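# Move one bottle from blue crate to turning table

## Task

Lift a single bottle out of the blue crate and set it down upright on the rotating table. The crate must stay upright on the trolley, with every remaining bottle in it still upright. None of the bottles already on the rotating table may be tipped over. At the finish, the robot must be in contact with no bottle and not with the crate.

## Robot and tools

Robot: two arms, left_arm and right_arm, each with six joints and a parallel gripper. Joint order for each arm, in rows and in every per-joint list in results: waist, shoulder, elbow, wrist pitch, wrist yaw, wrist roll.

Scene frame (metres): the origin sits at table-top height, halfway between the two arms' nominal bases. +x points out over the table, +z points up, and left_arm is on the +y side. Arm names do not match image left and right. A BASES line, if present, gives the calibrated base positions. Printed hand positions can be off, more so at long reach. A gripper's fingers point along its own +z axis and close along its y axis. end_effector_position is the point between the finger pads, about 1 cm behind the tips.

The row: every motion command uses a row of 14 numbers, each in [-1, 1], and covers both arms even if only one moves. The first 7 are left_arm: six joint displacements, then opening. The last 7 are the same for right_arm. Joint numbers are offsets, not poses. They count from the Joint targets as they stood when the action or move began, not from the previous row, so sending the same offset again moves the joint further. Scale per unit: waist 1.264 rad, shoulder 1.32, elbow 1.276, wrist pitch 1.83, wrist yaw 6.358, wrist roll 7.625. Opening is absolute: +1 fully open, -1 closed. Sending 0 for a joint keeps its target. To keep a gripper as it is, resend its current opening command, because a 0 there means half open.

Stated joint ranges (rad), the same for both arms: waist -2.880 to 2.880, shoulder 0.000 to 3.142, elbow 0.000 to 3.019, wrist pitch -1.693 to 1.571, wrist yaw -1.571 to 1.571, wrist roll -2.094 to 2.094. The true ends may differ by up to 0.085 rad. An action that would push a joint more than 0.085 rad outside its range is rejected for both arms. A joint pushed past its real end stops there, and the result may then say "joint sent to its limit".

execute_actions(actions, cameras): actions is a list of actions. Each action is a table of up to 15 rows, one row per 1/30 s step. If there are fewer rows, the last row is held until 15 steps are done, so each action lasts 0.5 s. An empty list returns only the state and images. Per-step joint readings come back, and HELD marks steps that were held back.

move(target, speed, blend, opening_speed, blocking, cameras): drives all joints together along smooth paths. target is one 14-number row, or up to 15 such rows used as waypoints. All of them are offsets from the same Joint targets. Paths run at least 0.5 s and are cut short after 10 s. speed is the top speed in rad/s of the joint with farthest to travel: 0.01 to 2, default 0.5. It can be one value, or one value per waypoint. blend (rad) rounds the corners at the waypoints. opening_speed (0.2 or more, on the -1..+1 scale per second) ramps the fingers; without it they are sent at once. blocking=false returns after 0.5 s while the motion continues. Until its end is reported, use wait or stop before sending anything else. The "move:" line gives the outcome (done, off_target, moving, held, fault), possibly limits=held, and the worst-lagging joint per arm. Moves do not avoid obstacles or the other arm.

wait(seconds 0-10, cameras) lets time pass with the last commands held. stop() brakes a running move. zoom_image(camera, region [x0,y0,x1,y1], max 504x504 px) enlarges part of the latest image. Cameras: cam_high, cam_low, cam_left_wrist, cam_right_wrist, each 896x504.

finished_scene(scene, check): the first call only records your check of each condition. You can still inspect and fix things afterwards. A second call ends the scene for good.

Limits in motion: joint speed is capped. Each joint's target is kept within a set lead of its measured angle (waist 0.264, shoulder 0.32, elbow 0.276, wrist pitch 0.33, wrist yaw 0.701, wrist roll 1.97 rad). Targets are also scaled back if they would put the gripper more than 110 mm from where it is. Large moves may therefore need several actions; continue from the reported Joint targets. "joint command not followed" means a clearance check changed the targets. That check does not keep the grippers apart from each other.

Results also give joint positions and velocities (the last entry per arm is the finger gap in m, 0.094 open), Joint targets, Tool commands, grip_measured, joint torques and end-effector pose. Torques are noisy and offset, and joints 3 and 4 wrap at ±28 N m.

Gripping: the fingers go to where grip_measured equals the command. Closing slightly below the reading at first contact gives a light hold. About 0.11 below it gives full force, roughly 50-62 N per pad. To release, command well above grip_measured.

Avoid: dropping the bottle, toppling bottles, knocking the crate, trolley or anything else out of the work area, fast impacts, hard presses, and arm-to-arm collisions, which can end the scene. An arm blocked by an object keeps pushing until you command it back past its Joint positions. Holding loads or staying stretched heats the motors. A MOTOR HOT line warns at 85 °C, and at 100 °C the arm goes limp for 30-60 s. Brief outside tugs on held or loose objects can happen. Faster, smoother, low-effort motion is better.

Each tool is called after "Emit:" by a JSON object that holds its "op" and its "data".

## Session

I'll start by looking at the scene and reading the robot state.

Emit:
{"op": "execute_actions", "data": {"actions": []}}

Scene clock: 0.00 s.
left_arm: end_effector_position=(+0.7191, +0.4023, +0.1776) grip_measured=+1.000 end_effector_quat_wxyz=(+0.376, +0.095, +0.916, +0.099) | right_arm: end_effector_position=(+0.2268, +0.2610, +0.3170) grip_measured=+1.000 end_effector_quat_wxyz=(+0.455, -0.512, +0.620, +0.384)
Joint names: [waist, shoulder, elbow, wrist pitch, wrist yaw, wrist roll]
Joint positions: left_arm=[0.065 1.933 1.637 -0.478 -0.065 0.296 0.094] | right_arm=[1.013 1.194 0.882 -0.003 -0.343 -0.099 0.094]
Joint velocities: left_arm=[-0.005 -0.015 -0.002 -0.002 -0.066 -0.022 0] | right_arm=[0.005 -0.005 0.017 -0.002 0.007 -0.007 0]
Joint torques (N m): no reading
Motor temperatures (°C): left_arm=[39 30 36 25 33 31 34] | right_arm=[34 31 30 36 26 37 34]
Heat: left arm: hottest waist 39 °C; right arm: hottest wrist roll 37 °C.
Joint targets: left_arm=[0.065 1.926 1.669 -0.473 -0.065 0.296] | right_arm=[1.013 1.192 0.913 0.002 -0.343 -0.099]
Tool commands: left_gripper/opening=+1.0 right_gripper/opening=+1.0

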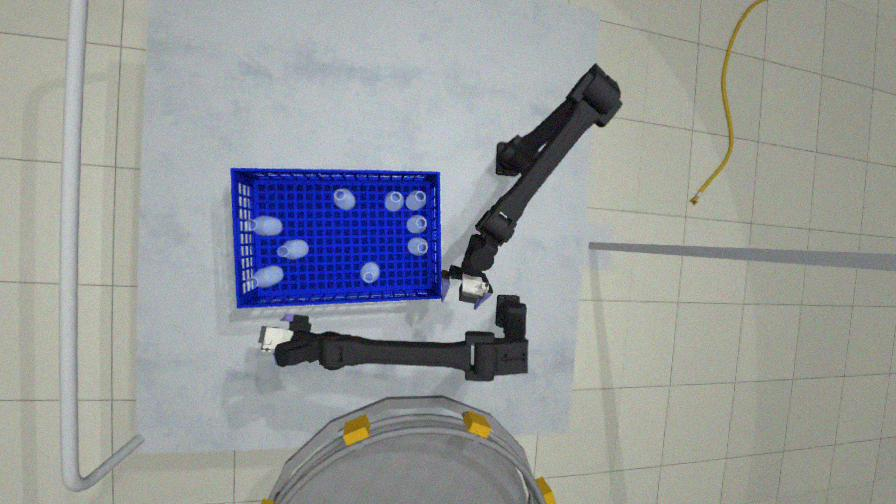

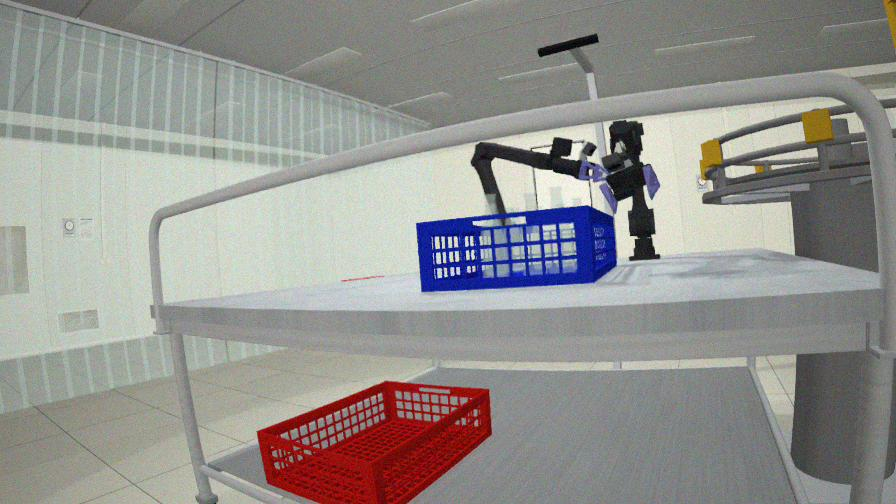

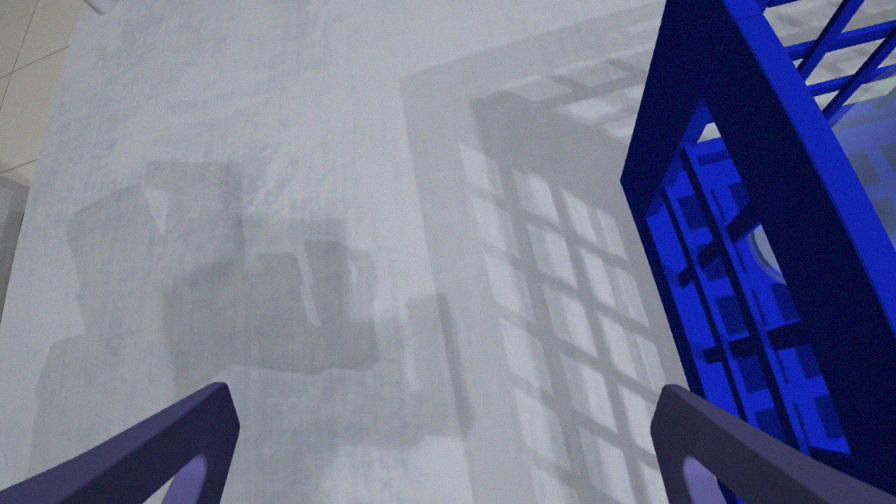

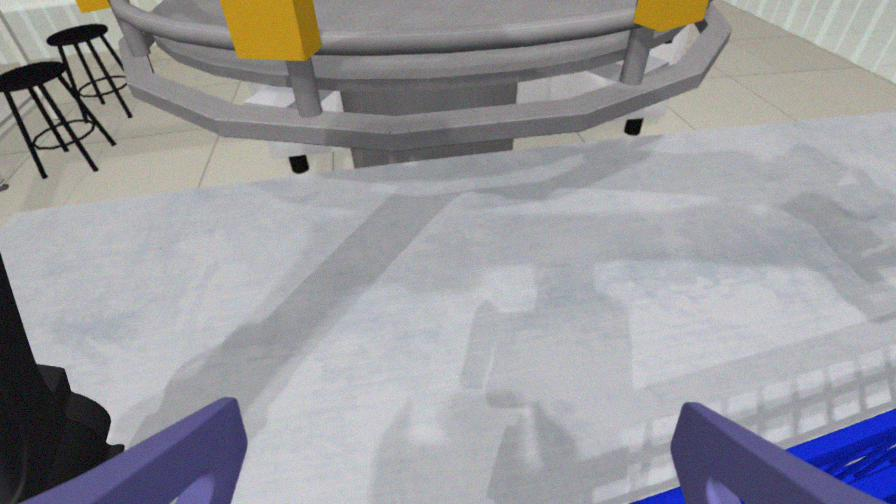

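Emit:
{"op": "zoom_image", "data": {"camera": "cam_high", "region": [220, 150, 620, 504]}}

Emit:
{"op": "zoom_image", "data": {"camera": "cam_low", "region": [400, 60, 896, 320]}}

Scaled by 1.260 from the camera's 896x504 image, which has a finer 1280x720 frame.

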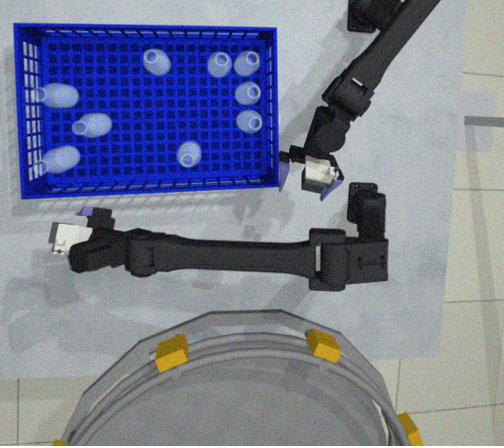

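Scaled by 1.016 from the camera's 896x504 image, which has a finer 1280x720 frame.

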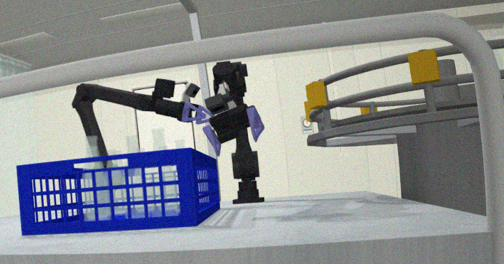

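Emit:
{"op": "zoom_image", "data": {"camera": "cam_high", "region": [440, 50, 640, 400]}}

Emit:
{"op": "zoom_image", "data": {"camera": "cam_high", "region": [220, 150, 450, 310]}}

Scaled by 1.440 from the camera's 896x504 image, which has a finer 1280x720 frame.

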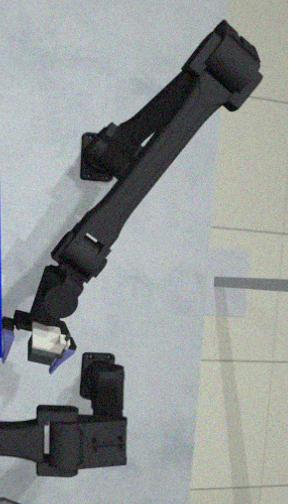

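Scaled by 2.191 from the camera's 896x504 image, which has a finer 1280x720 frame.

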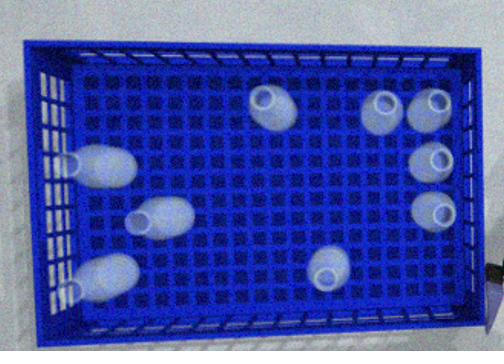

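Emit:
{"op": "zoom_image", "data": {"camera": "cam_right_wrist", "region": [0, 0, 504, 250]}}

Emit:
{"op": "zoom_image", "data": {"camera": "cam_high", "region": [230, 380, 600, 504]}}

Emit:
{"op": "zoom_image", "data": {"camera": "cam_low", "region": [640, 60, 896, 290]}}

Scaled by 1.000.

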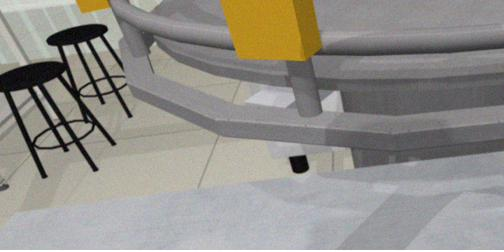

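Scaled by 1.362 from the camera's 896x504 image, which has a finer 1280x720 frame.

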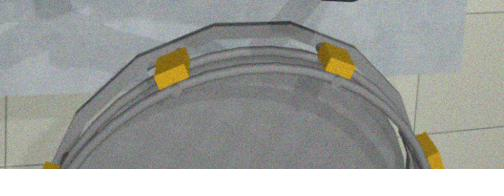

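Scaled by 1.969 from the camera's 896x504 image, which has a finer 1280x720 frame.

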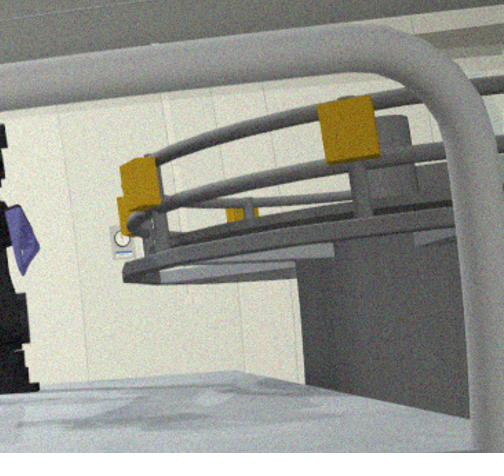

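Emit:
{"op": "move", "data": {"target": [0,0,0,0,0,0,1.0,0,0,0,0.2,0,0,1.0], "speed": 0.8}}

Scene clock: 41.93 s.
left_arm: end_effector_position=(+0.7191, +0.4023, +0.1776) grip_measured=+1.000 end_effector_quat_wxyz=(+0.376, +0.095, +0.916, +0.099) | right_arm: end_effector_position=(+0.2328, +0.2709, +0.3997) grip_measured=+1.000 end_effector_quat_wxyz=(+0.581, -0.470, +0.510, +0.425)
Joint names: [waist, shoulder, elbow, wrist pitch, wrist yaw, wrist roll]
Joint positions: left_arm=[0.065 1.933 1.637 -0.478 -0.065 0.296 0.094] | right_arm=[1.013 1.194 0.882 0.352 -0.343 -0.099 0.094]
Joint velocities: left_arm=[-0.015 0.005 -0.002 0.017 -0.022 -0.007 0] | right_arm=[-0.005 0.024 -0.017 0.002 -0.051 -0.051 0]
Joint torques (N m): left_arm=[-1.67 -19.49 10.91 1.96 -0.05 -0.11] | right_arm=[-0.62 -6.3 13.18 2.14 -0.16 0.13]
Motor temperatures (°C): left_arm=[38 34 47 25 32 30 32] | right_arm=[33 32 42 36 26 35 32]
Heat: left arm: hottest elbow 47 °C; right arm: hottest elbow 42 °C.
Joint targets: left_arm=[0.065 1.926 1.669 -0.473 -0.065 0.296] | right_arm=[1.013 1.192 0.913 0.368 -0.343 -0.099]
move: done

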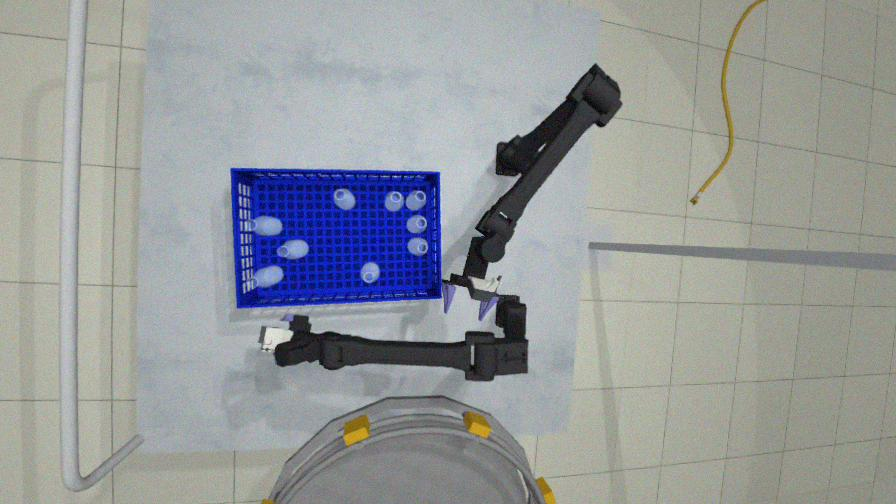

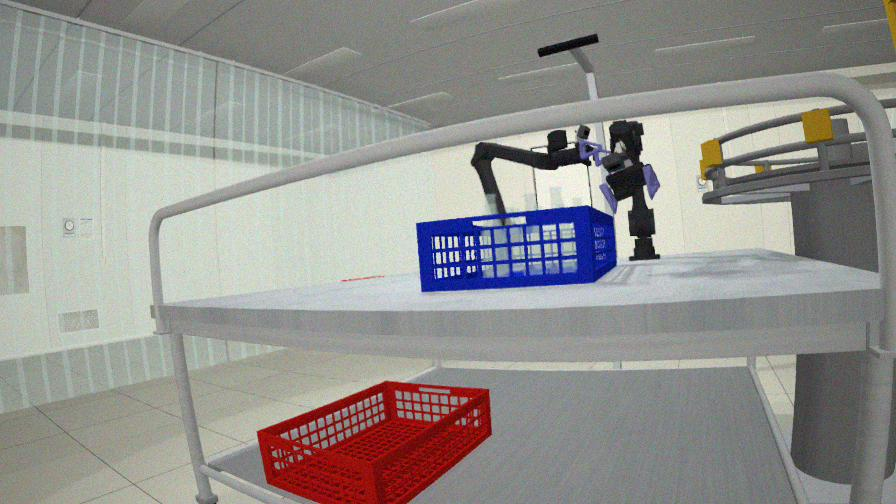

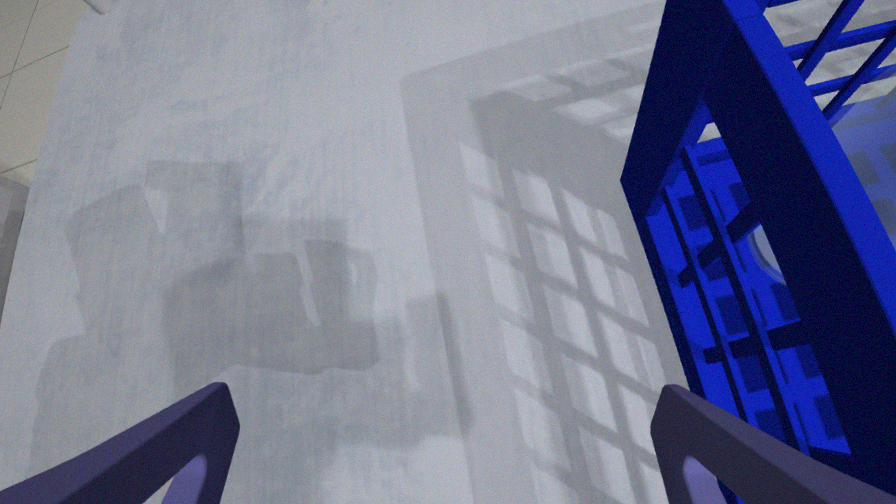

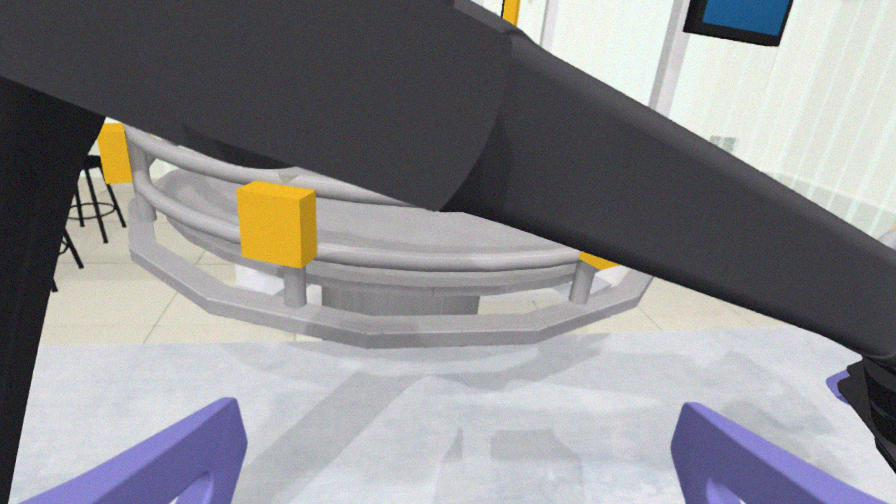

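Emit:
{"op": "zoom_image", "data": {"camera": "cam_low", "region": [400, 130, 680, 300]}}

Emit:
{"op": "zoom_image", "data": {"camera": "cam_right_wrist", "region": [100, 100, 604, 380]}}

Scaled by 1.800 from the camera's 896x504 image, which has a finer 1280x720 frame.

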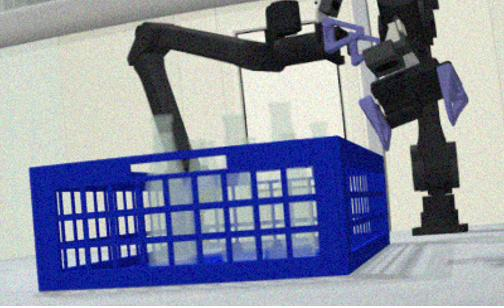

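Scaled by 1.000.

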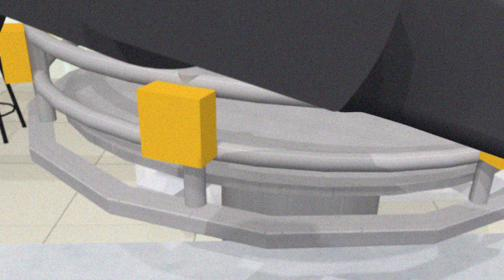

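Emit:
{"op": "move", "data": {"target": [0,-0.55,-0.132,-0.069,0.0102,-0.0388,1.0,-1.0,0,0,-0.2,0,0,1.0], "speed": 0.8}}

Scene clock: 76.43 s.
left_arm: end_effector_position=(+0.5059, +0.3785, +0.5482) grip_measured=+1.000 end_effector_quat_wxyz=(+0.595, -0.022, +0.803, +0.023) | right_arm: end_effector_position=(+0.5363, -0.2888, +0.3191) grip_measured=+1.000 end_effector_quat_wxyz=(+0.597, -0.051, +0.800, +0.042)
Joint names: [waist, shoulder, elbow, wrist pitch, wrist yaw, wrist roll]
Joint positions: left_arm=[0.065 1.195 1.494 -0.595 -0.004 0.011 0.094] | right_arm=[-0.243 1.194 0.882 0.006 -0.342 -0.099 0.094]
Joint velocities: left_arm=[-0.005 0.015 0.007 0.002 -0.081 -0.066 0] | right_arm=[0.005 -0.005 -0.022 0.007 -0.066 -0.022 0]
Joint torques (N m): left_arm=[-1.38 -9.35 9.43 1.66 0.12 -0.24] | right_arm=[-1.26 -6.36 13.19 1.48 -0.25 0.13]
Motor temperatures (°C): left_arm=[38 36 50 25 31 28 31] | right_arm=[32 32 47 35 26 33 30]
Heat: left arm: hottest elbow 50 °C; right arm: hottest elbow 47 °C.
Joint targets: left_arm=[0.065 1.200 1.500 -0.600 0.000 0.000] | right_arm=[-0.251 1.192 0.913 0.002 -0.343 -0.099]
move: done

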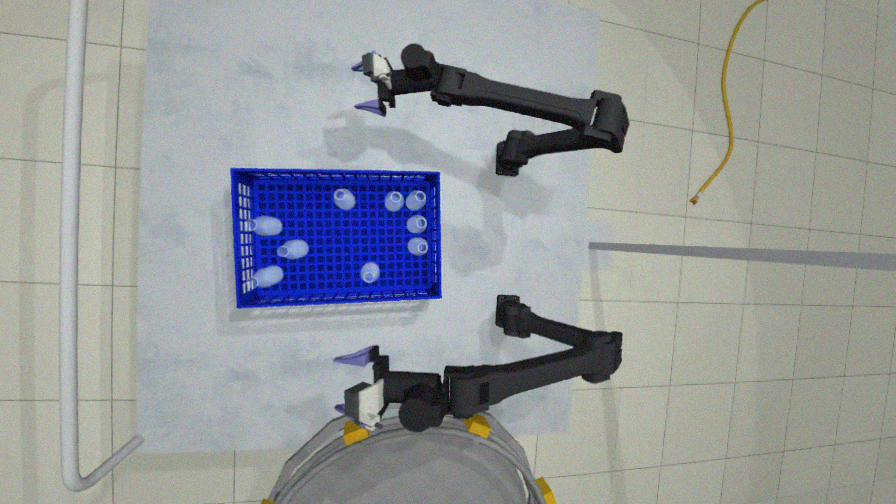

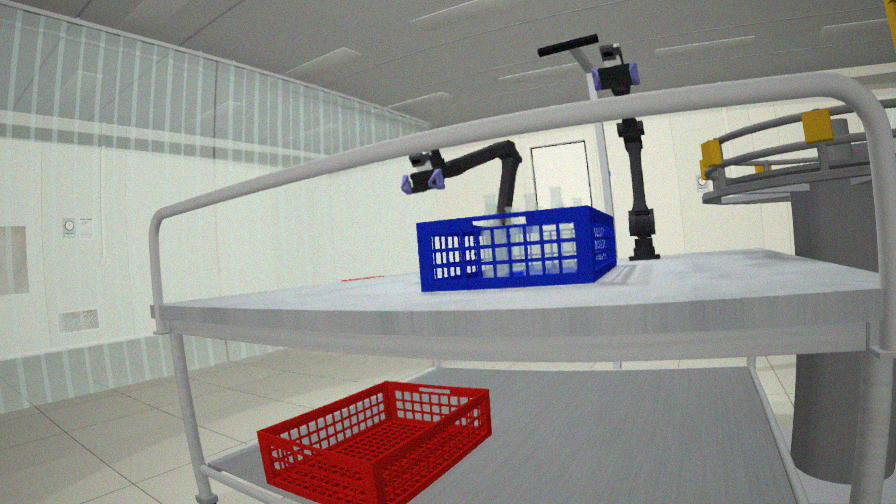

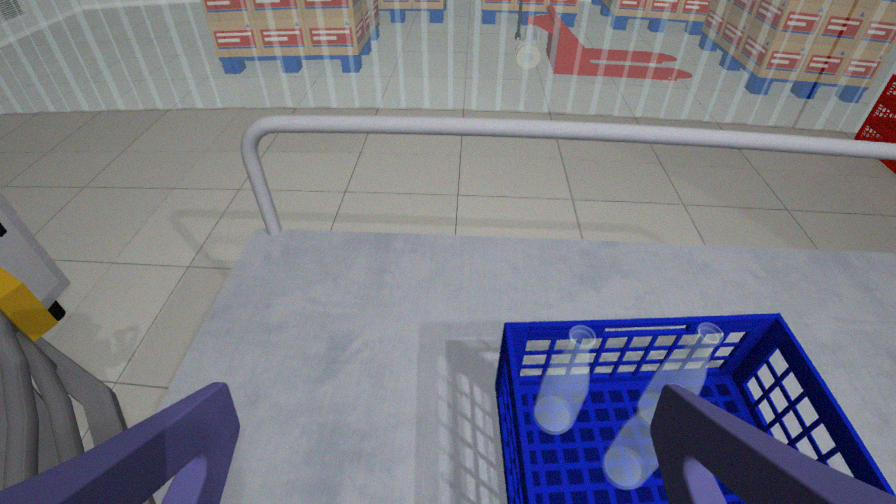

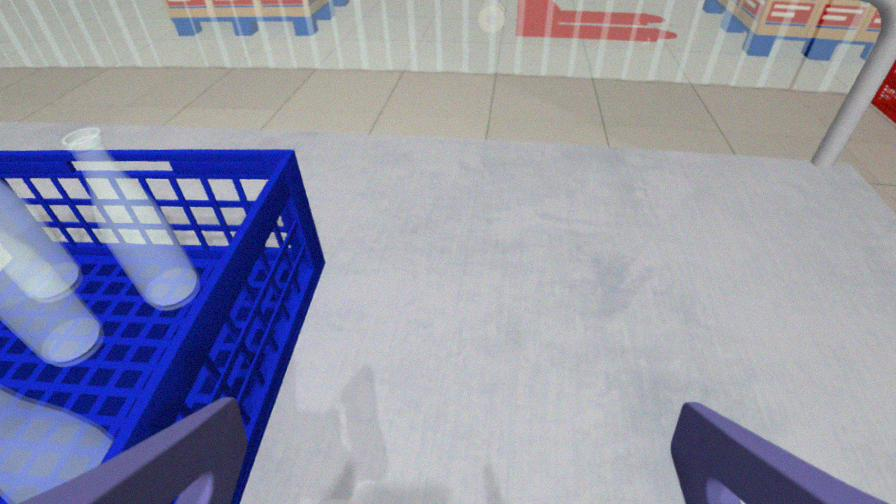

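Emit:
{"op": "move", "data": {"target": [0.712,0,0,-0.08,0,0,1.0,0,0,0,0,-0.119,0,1.0], "speed": 0.8}}

Scene clock: 104.33 s.
left_arm: end_effector_position=(+0.2646, +0.7831, +0.5142) grip_measured=+1.000 end_effector_quat_wxyz=(+0.472, -0.389, +0.750, +0.251) | right_arm: end_effector_position=(+0.4797, -0.1783, +0.3443) grip_measured=+1.000 end_effector_quat_wxyz=(+0.565, -0.265, +0.706, +0.334)
Joint names: [waist, shoulder, elbow, wrist pitch, wrist yaw, wrist roll]
Joint positions: left_arm=[0.968 1.196 1.494 -0.741 -0.001 0.009 0.094] | right_arm=[-0.243 1.194 0.882 0.006 -1.097 -0.099 0.094]
Joint velocities: left_arm=[-0.024 -0.005 -0.017 0.007 -0.051 -0.037 0] | right_arm=[-0.015 -0.015 -0.002 0.002 -0.022 0.007 0]
Joint torques (N m): left_arm=[-2.2 -9 9.09 1.57 0.02 -0.2] | right_arm=[-1.26 -6.07 12.9 1.22 -0.43 0.11]
Motor temperatures (°C): left_arm=[38 35 47 25 30 28 30] | right_arm=[32 32 49 35 25 32 29]
Heat: left arm: hottest elbow 47 °C; right arm: hottest elbow 49 °C.
Joint targets: left_arm=[0.965 1.200 1.500 -0.746 0.000 0.000] | right_arm=[-0.251 1.192 0.913 0.002 -1.099 -0.099]
move: done

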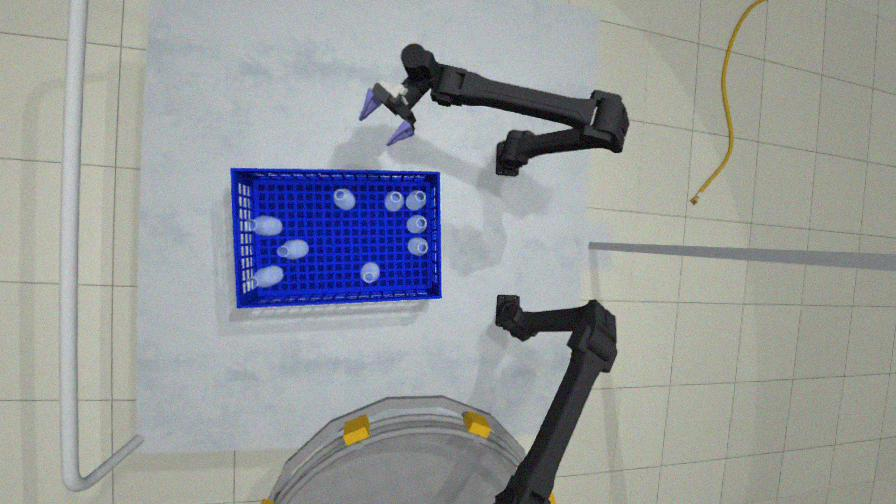

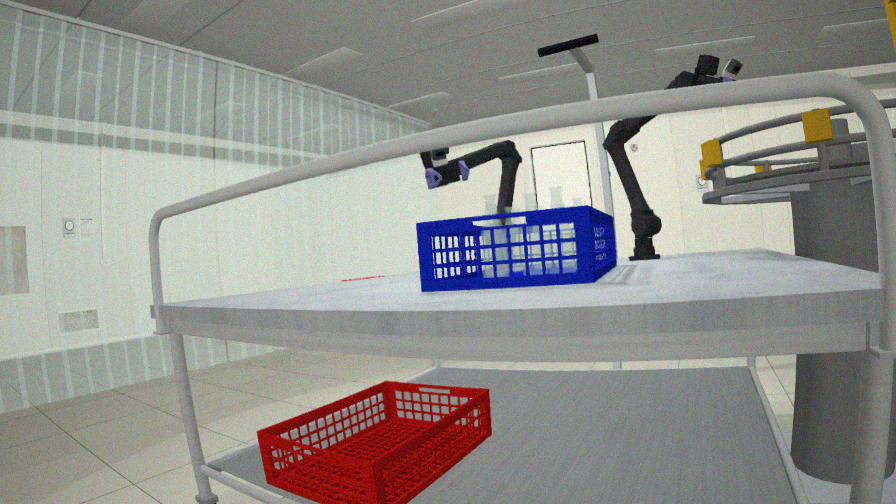

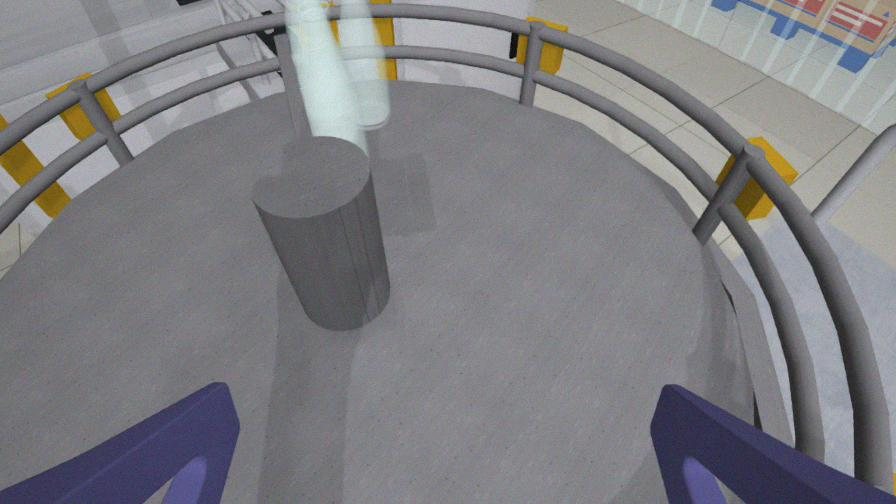

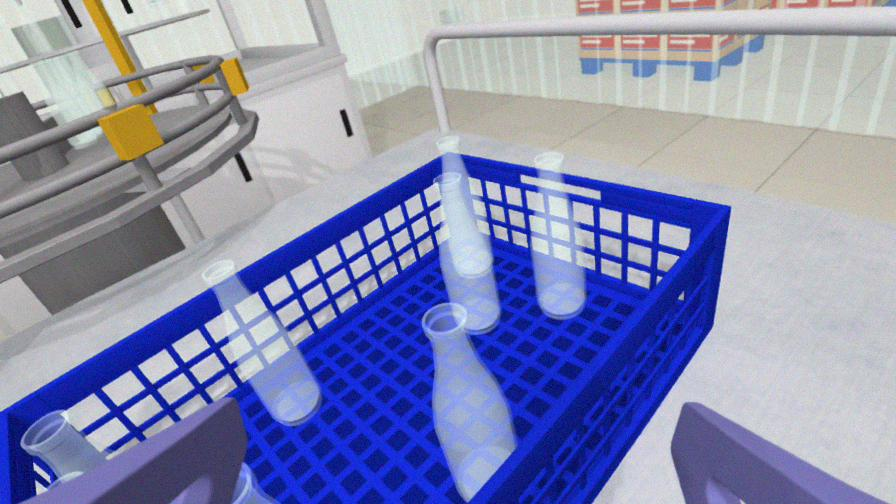

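Emit:
{"op": "wait", "data": {"seconds": 1, "cameras": ["cam_left_wrist", "cam_right_wrist"]}}

Scene clock: 109.23 s.
left_arm: end_effector_position=(+0.2646, +0.7831, +0.5142) grip_measured=+1.000 end_effector_quat_wxyz=(+0.472, -0.389, +0.750, +0.251) | right_arm: end_effector_position=(+0.4797, -0.1783, +0.3443) grip_measured=+1.000 end_effector_quat_wxyz=(+0.565, -0.265, +0.706, +0.334)
Joint names: [waist, shoulder, elbow, wrist pitch, wrist yaw, wrist roll]
Joint positions: left_arm=[0.968 1.196 1.494 -0.741 -0.001 0.009 0.094] | right_arm=[-0.243 1.194 0.882 0.006 -1.097 -0.099 0.094]
Joint velocities: left_arm=[0.005 -0.005 -0.007 -0.012 -0.095 -0.007 0] | right_arm=[0.005 -0.005 0.012 -0.012 -0.051 -0.022 0]
Joint torques (N m): left_arm=[-1.85 -8.76 9.17 1.52 0 -0.23] | right_arm=[-1.26 -6.07 12.9 1.24 -0.43 0.11]
Motor temperatures (°C): left_arm=[38 34 46 24 30 28 30] | right_arm=[32 32 50 35 25 32 29]
Heat: left arm: hottest elbow 46 °C; right arm: hottest elbow 50 °C.
Joint targets: left_arm=[0.965 1.200 1.500 -0.746 0.000 0.000] | right_arm=[-0.251 1.192 0.913 0.002 -1.099 -0.099]
Tool commands: left_gripper/opening=+1.0 right_gripper/opening=+1.0
wait: 1.00 s; at rest from the start
Images, in order (width x height): cam_left_wrist 896x504, cam_right_wrist 896x504.

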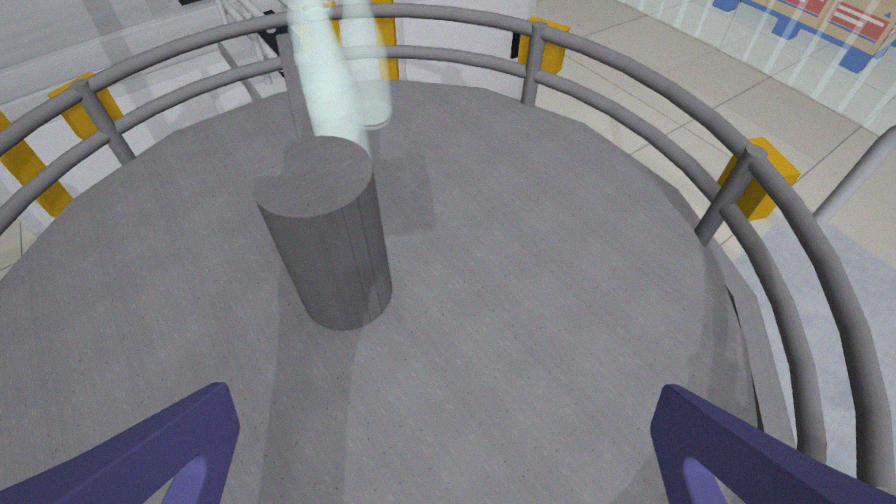

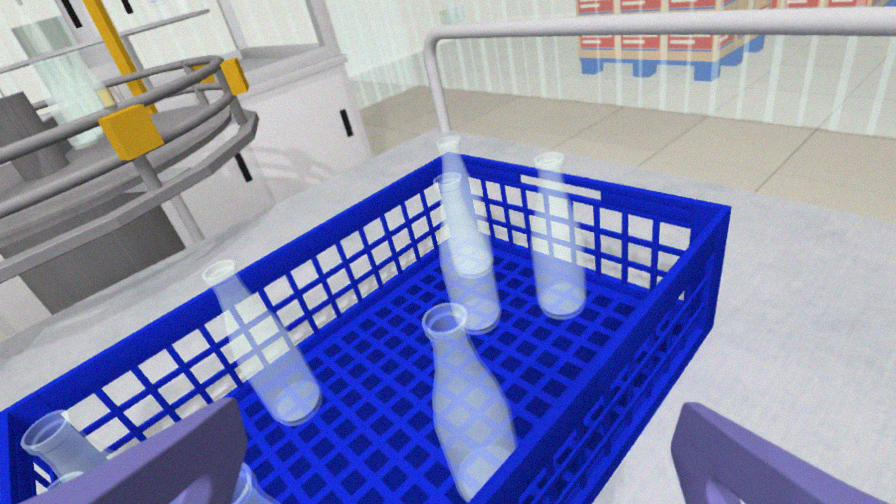

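Emit:
{"op": "move", "data": {"target": [0.4,0,0,0,0,0,1.0,0,0,0,0,0,0,1.0], "speed": 0.8, "cameras": ["cam_left_wrist"]}}

Scene clock: 147.37 s.
left_arm: end_effector_position=(+0.0148, +0.8753, +0.5142) grip_measured=+1.000 end_effector_quat_wxyz=(+0.395, -0.564, +0.630, +0.360) | right_arm: end_effector_position=(+0.4797, -0.1783, +0.3443) grip_measured=+1.000 end_effector_quat_wxyz=(+0.565, -0.265, +0.706, +0.334)
Joint names: [waist, shoulder, elbow, wrist pitch, wrist yaw, wrist roll]
Joint positions: left_arm=[1.473 1.196 1.494 -0.741 -0.001 0.009 0.094] | right_arm=[-0.243 1.194 0.882 0.006 -1.097 -0.099 0.094]
Joint velocities: left_arm=[-0.005 -0.005 -0.002 -0.007 -0.022 -0.007 0] | right_arm=[-0.005 0.005 -0.007 -0.017 -0.007 -0.037 0]
Joint torques (N m): left_arm=[-1.79 -8.64 9.21 1.65 -0.02 -0.22] | right_arm=[-1.26 -6.12 12.89 1.22 -0.42 0.11]
Motor temperatures (°C): left_arm=[37 33 45 24 29 27 29] | right_arm=[32 31 51 34 25 31 28]
Heat: left arm: hottest elbow 45 °C; right arm: hottest elbow 51 °C.
Joint targets: left_arm=[1.470 1.200 1.500 -0.746 0.000 0.000] | right_arm=[-0.251 1.192 0.913 0.002 -1.099 -0.099]
move: done
Images, in order (width x height): cam_left_wrist 896x504.

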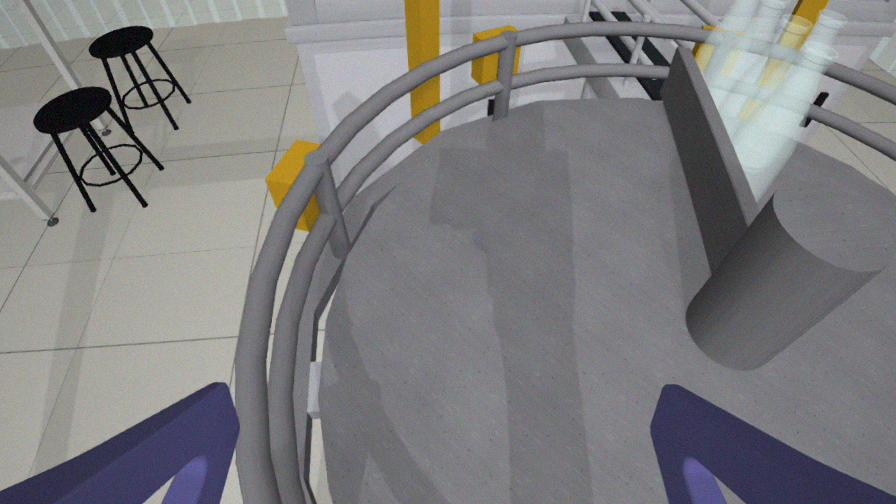

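Emit:
{"op": "zoom_image", "data": {"camera": "cam_left_wrist", "region": [390, 150, 640, 400]}}

Emit:
{"op": "wait", "data": {"seconds": 1, "cameras": ["cam_left_wrist"]}}

Emit:
{"op": "zoom_image", "data": {"camera": "cam_left_wrist", "region": [390, 150, 640, 400]}}

Scaled by 2.016 from the camera's 896x504 image, which has a finer 1280x720 frame.

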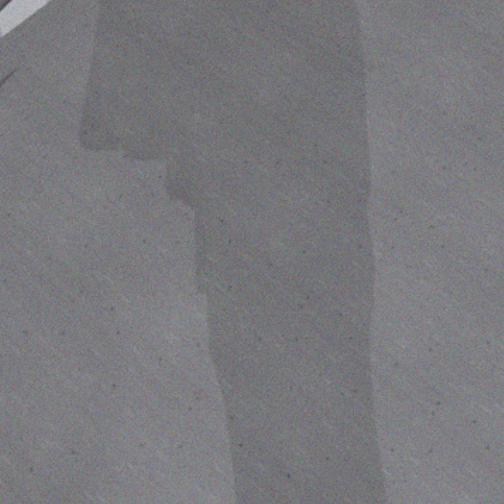

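Scene clock: 156.37 s.
left_arm: end_effector_position=(+0.0148, +0.8753, +0.5142) grip_measured=+1.000 end_effector_quat_wxyz=(+0.395, -0.564, +0.630, +0.360) | right_arm: end_effector_position=(+0.4797, -0.1783, +0.3443) grip_measured=+1.000 end_effector_quat_wxyz=(+0.565, -0.265, +0.706, +0.334)
Joint names: [waist, shoulder, elbow, wrist pitch, wrist yaw, wrist roll]
Joint positions: left_arm=[1.473 1.196 1.494 -0.741 -0.001 0.009 0.094] | right_arm=[-0.243 1.194 0.882 0.006 -1.097 -0.099 0.094]
Joint velocities: left_arm=[-0.005 -0.005 -0.017 0.007 0.007 -0.037 0] | right_arm=[-0.015 -0.005 0.002 0.002 -0.051 0.007 0]
Joint torques (N m): left_arm=[-1.73 -8.59 9.17 1.69 0 -0.22] | right_arm=[-1.26 -6.07 12.9 1.24 -0.43 0.11]
Motor temperatures (°C): left_arm=[37 33 45 24 29 27 29] | right_arm=[31 31 52 34 25 31 28]
Heat: left arm: hottest elbow 45 °C; right arm: hottest elbow 52 °C.
Joint targets: left_arm=[1.470 1.200 1.500 -0.746 0.000 0.000] | right_arm=[-0.251 1.192 0.913 0.002 -1.099 -0.099]
Tool commands: left_gripper/opening=+1.0 right_gripper/opening=+1.0
wait: 1.00 s; at rest from the start
Images, in order (width x height): cam_left_wrist 896x504.

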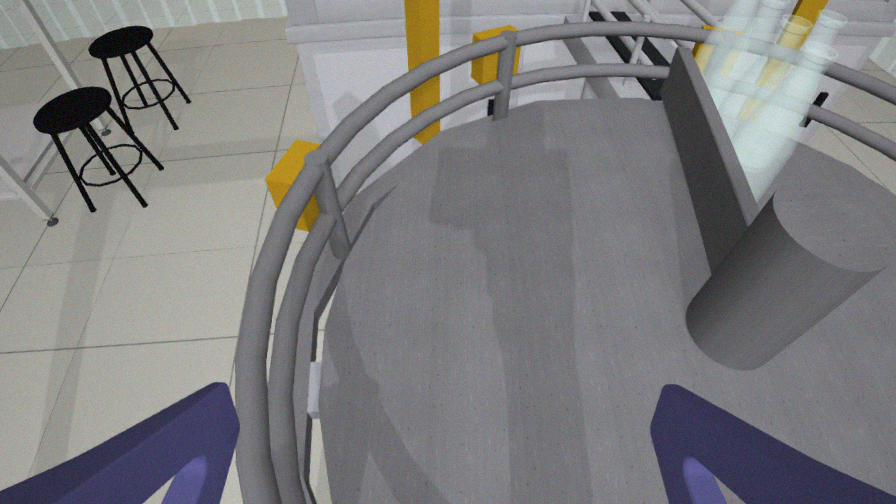

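Scaled by 2.016 from the camera's 896x504 image, which has a finer 1280x720 frame.

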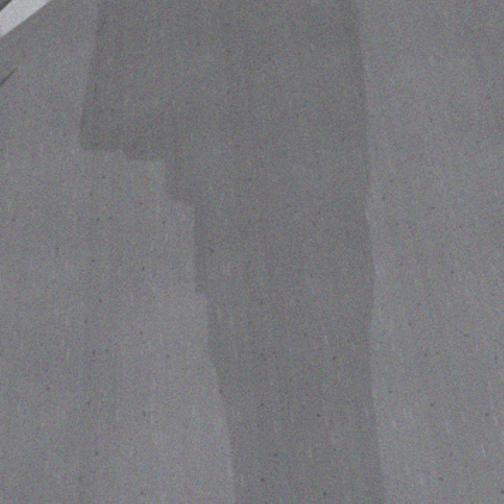

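Emit:
{"op": "wait", "data": {"seconds": 0.3, "cameras": ["cam_left_wrist"]}}

Emit:
{"op": "zoom_image", "data": {"camera": "cam_left_wrist", "region": [340, 250, 690, 450]}}

Emit:
{"op": "wait", "data": {"seconds": 0.3, "cameras": ["cam_left_wrist"]}}

Emit:
{"op": "zoom_image", "data": {"camera": "cam_left_wrist", "region": [340, 250, 690, 450]}}

Scene clock: 162.77 s.
left_arm: end_effector_position=(+0.0148, +0.8753, +0.5142) grip_measured=+1.000 end_effector_quat_wxyz=(+0.395, -0.564, +0.630, +0.360) | right_arm: end_effector_position=(+0.4797, -0.1783, +0.3443) grip_measured=+1.000 end_effector_quat_wxyz=(+0.565, -0.265, +0.706, +0.334)
Joint names: [waist, shoulder, elbow, wrist pitch, wrist yaw, wrist roll]
Joint positions: left_arm=[1.473 1.196 1.494 -0.741 -0.001 0.009 0.094] | right_arm=[-0.243 1.194 0.882 0.006 -1.097 -0.099 0.094]
Joint velocities: left_arm=[0.015 -0.005 0.007 -0.002 -0.022 -0.037 0] | right_arm=[0.005 -0.015 -0.032 -0.007 -0.007 -0.051 0]
Joint torques (N m): left_arm=[-2.2 -8.41 9.14 1.8 -0.01 -0.2] | right_arm=[-1.32 -6.07 12.92 1.24 -0.43 0.11]
Motor temperatures (°C): left_arm=[37 32 45 24 29 27 29] | right_arm=[31 31 52 34 25 31 28]
Heat: left arm: hottest elbow 45 °C; right arm: hottest elbow 52 °C.
Joint targets: left_arm=[1.470 1.200 1.500 -0.746 0.000 0.000] | right_arm=[-0.251 1.192 0.913 0.002 -1.099 -0.099]
Tool commands: left_gripper/opening=+1.0 right_gripper/opening=+1.0
wait: 0.30 s; at rest from the start
Images, in order (width x height): cam_left_wrist 896x504.

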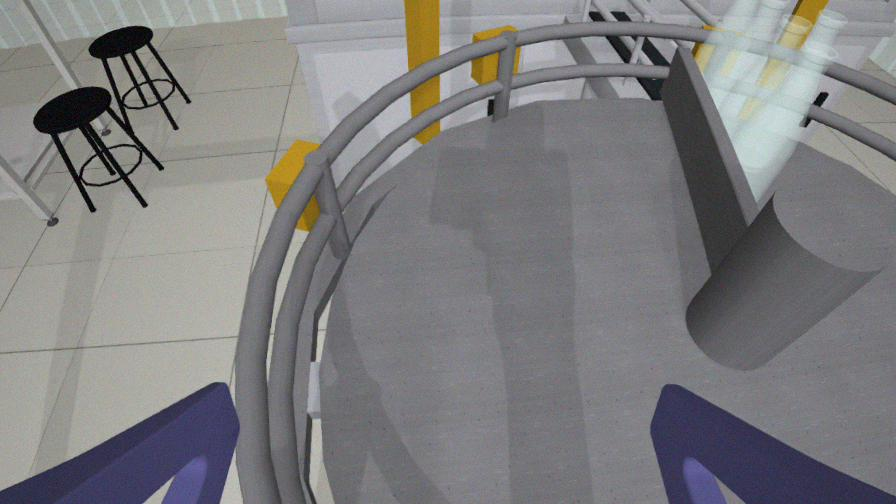

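Scaled by 1.440 from the camera's 896x504 image, which has a finer 1280x720 frame.

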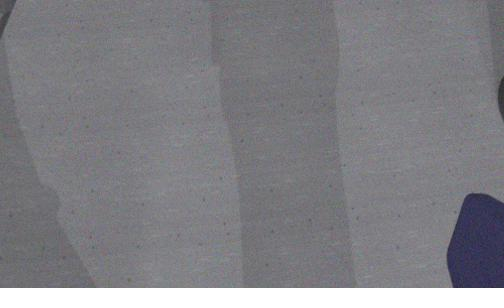

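Scene clock: 163.07 s.
left_arm: end_effector_position=(+0.0148, +0.8753, +0.5142) grip_measured=+1.000 end_effector_quat_wxyz=(+0.395, -0.564, +0.630, +0.360) | right_arm: end_effector_position=(+0.4797, -0.1783, +0.3443) grip_measured=+1.000 end_effector_quat_wxyz=(+0.565, -0.265, +0.706, +0.334)
Joint names: [waist, shoulder, elbow, wrist pitch, wrist yaw, wrist roll]
Joint positions: left_arm=[1.473 1.196 1.494 -0.741 -0.001 0.009 0.094] | right_arm=[-0.243 1.194 0.882 0.006 -1.097 -0.099 0.094]
Joint velocities: left_arm=[-0.015 -0.005 -0.022 0.002 0.066 -0.037 0] | right_arm=[-0.005 -0.005 0.007 0.002 -0.037 0.066 0]
Joint torques (N m): left_arm=[-2.2 -8.76 9.22 1.73 -0.04 -0.23] | right_arm=[-1.26 -6.07 12.92 1.24 -0.43 0.11]
Motor temperatures (°C): left_arm=[37 32 45 24 29 27 29] | right_arm=[31 31 52 34 25 31 28]
Heat: left arm: hottest elbow 45 °C; right arm: hottest elbow 52 °C.
Joint targets: left_arm=[1.470 1.200 1.500 -0.746 0.000 0.000] | right_arm=[-0.251 1.192 0.913 0.002 -1.099 -0.099]
Tool commands: left_gripper/opening=+1.0 right_gripper/opening=+1.0
wait: 0.30 s; at rest by 0.17 s
Images, in order (width x height): cam_left_wrist 896x504.

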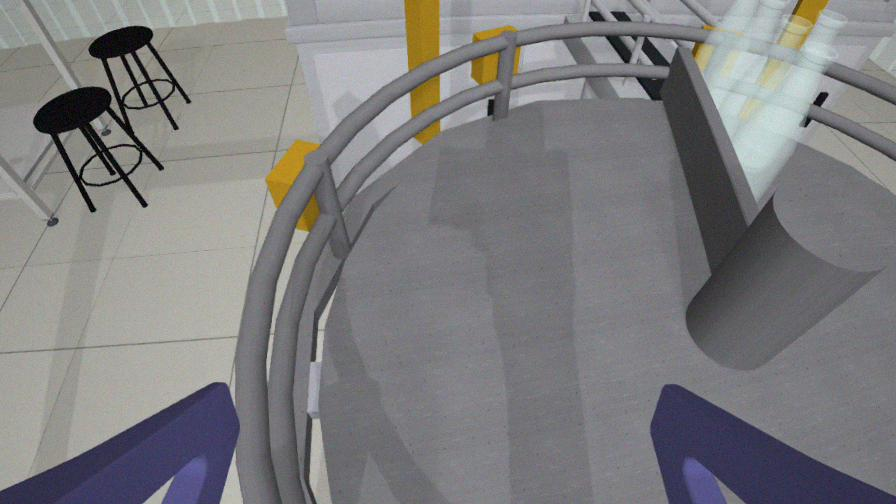

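Scaled by 1.440 from the camera's 896x504 image, which has a finer 1280x720 frame.

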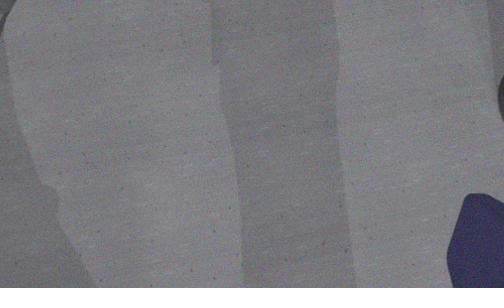

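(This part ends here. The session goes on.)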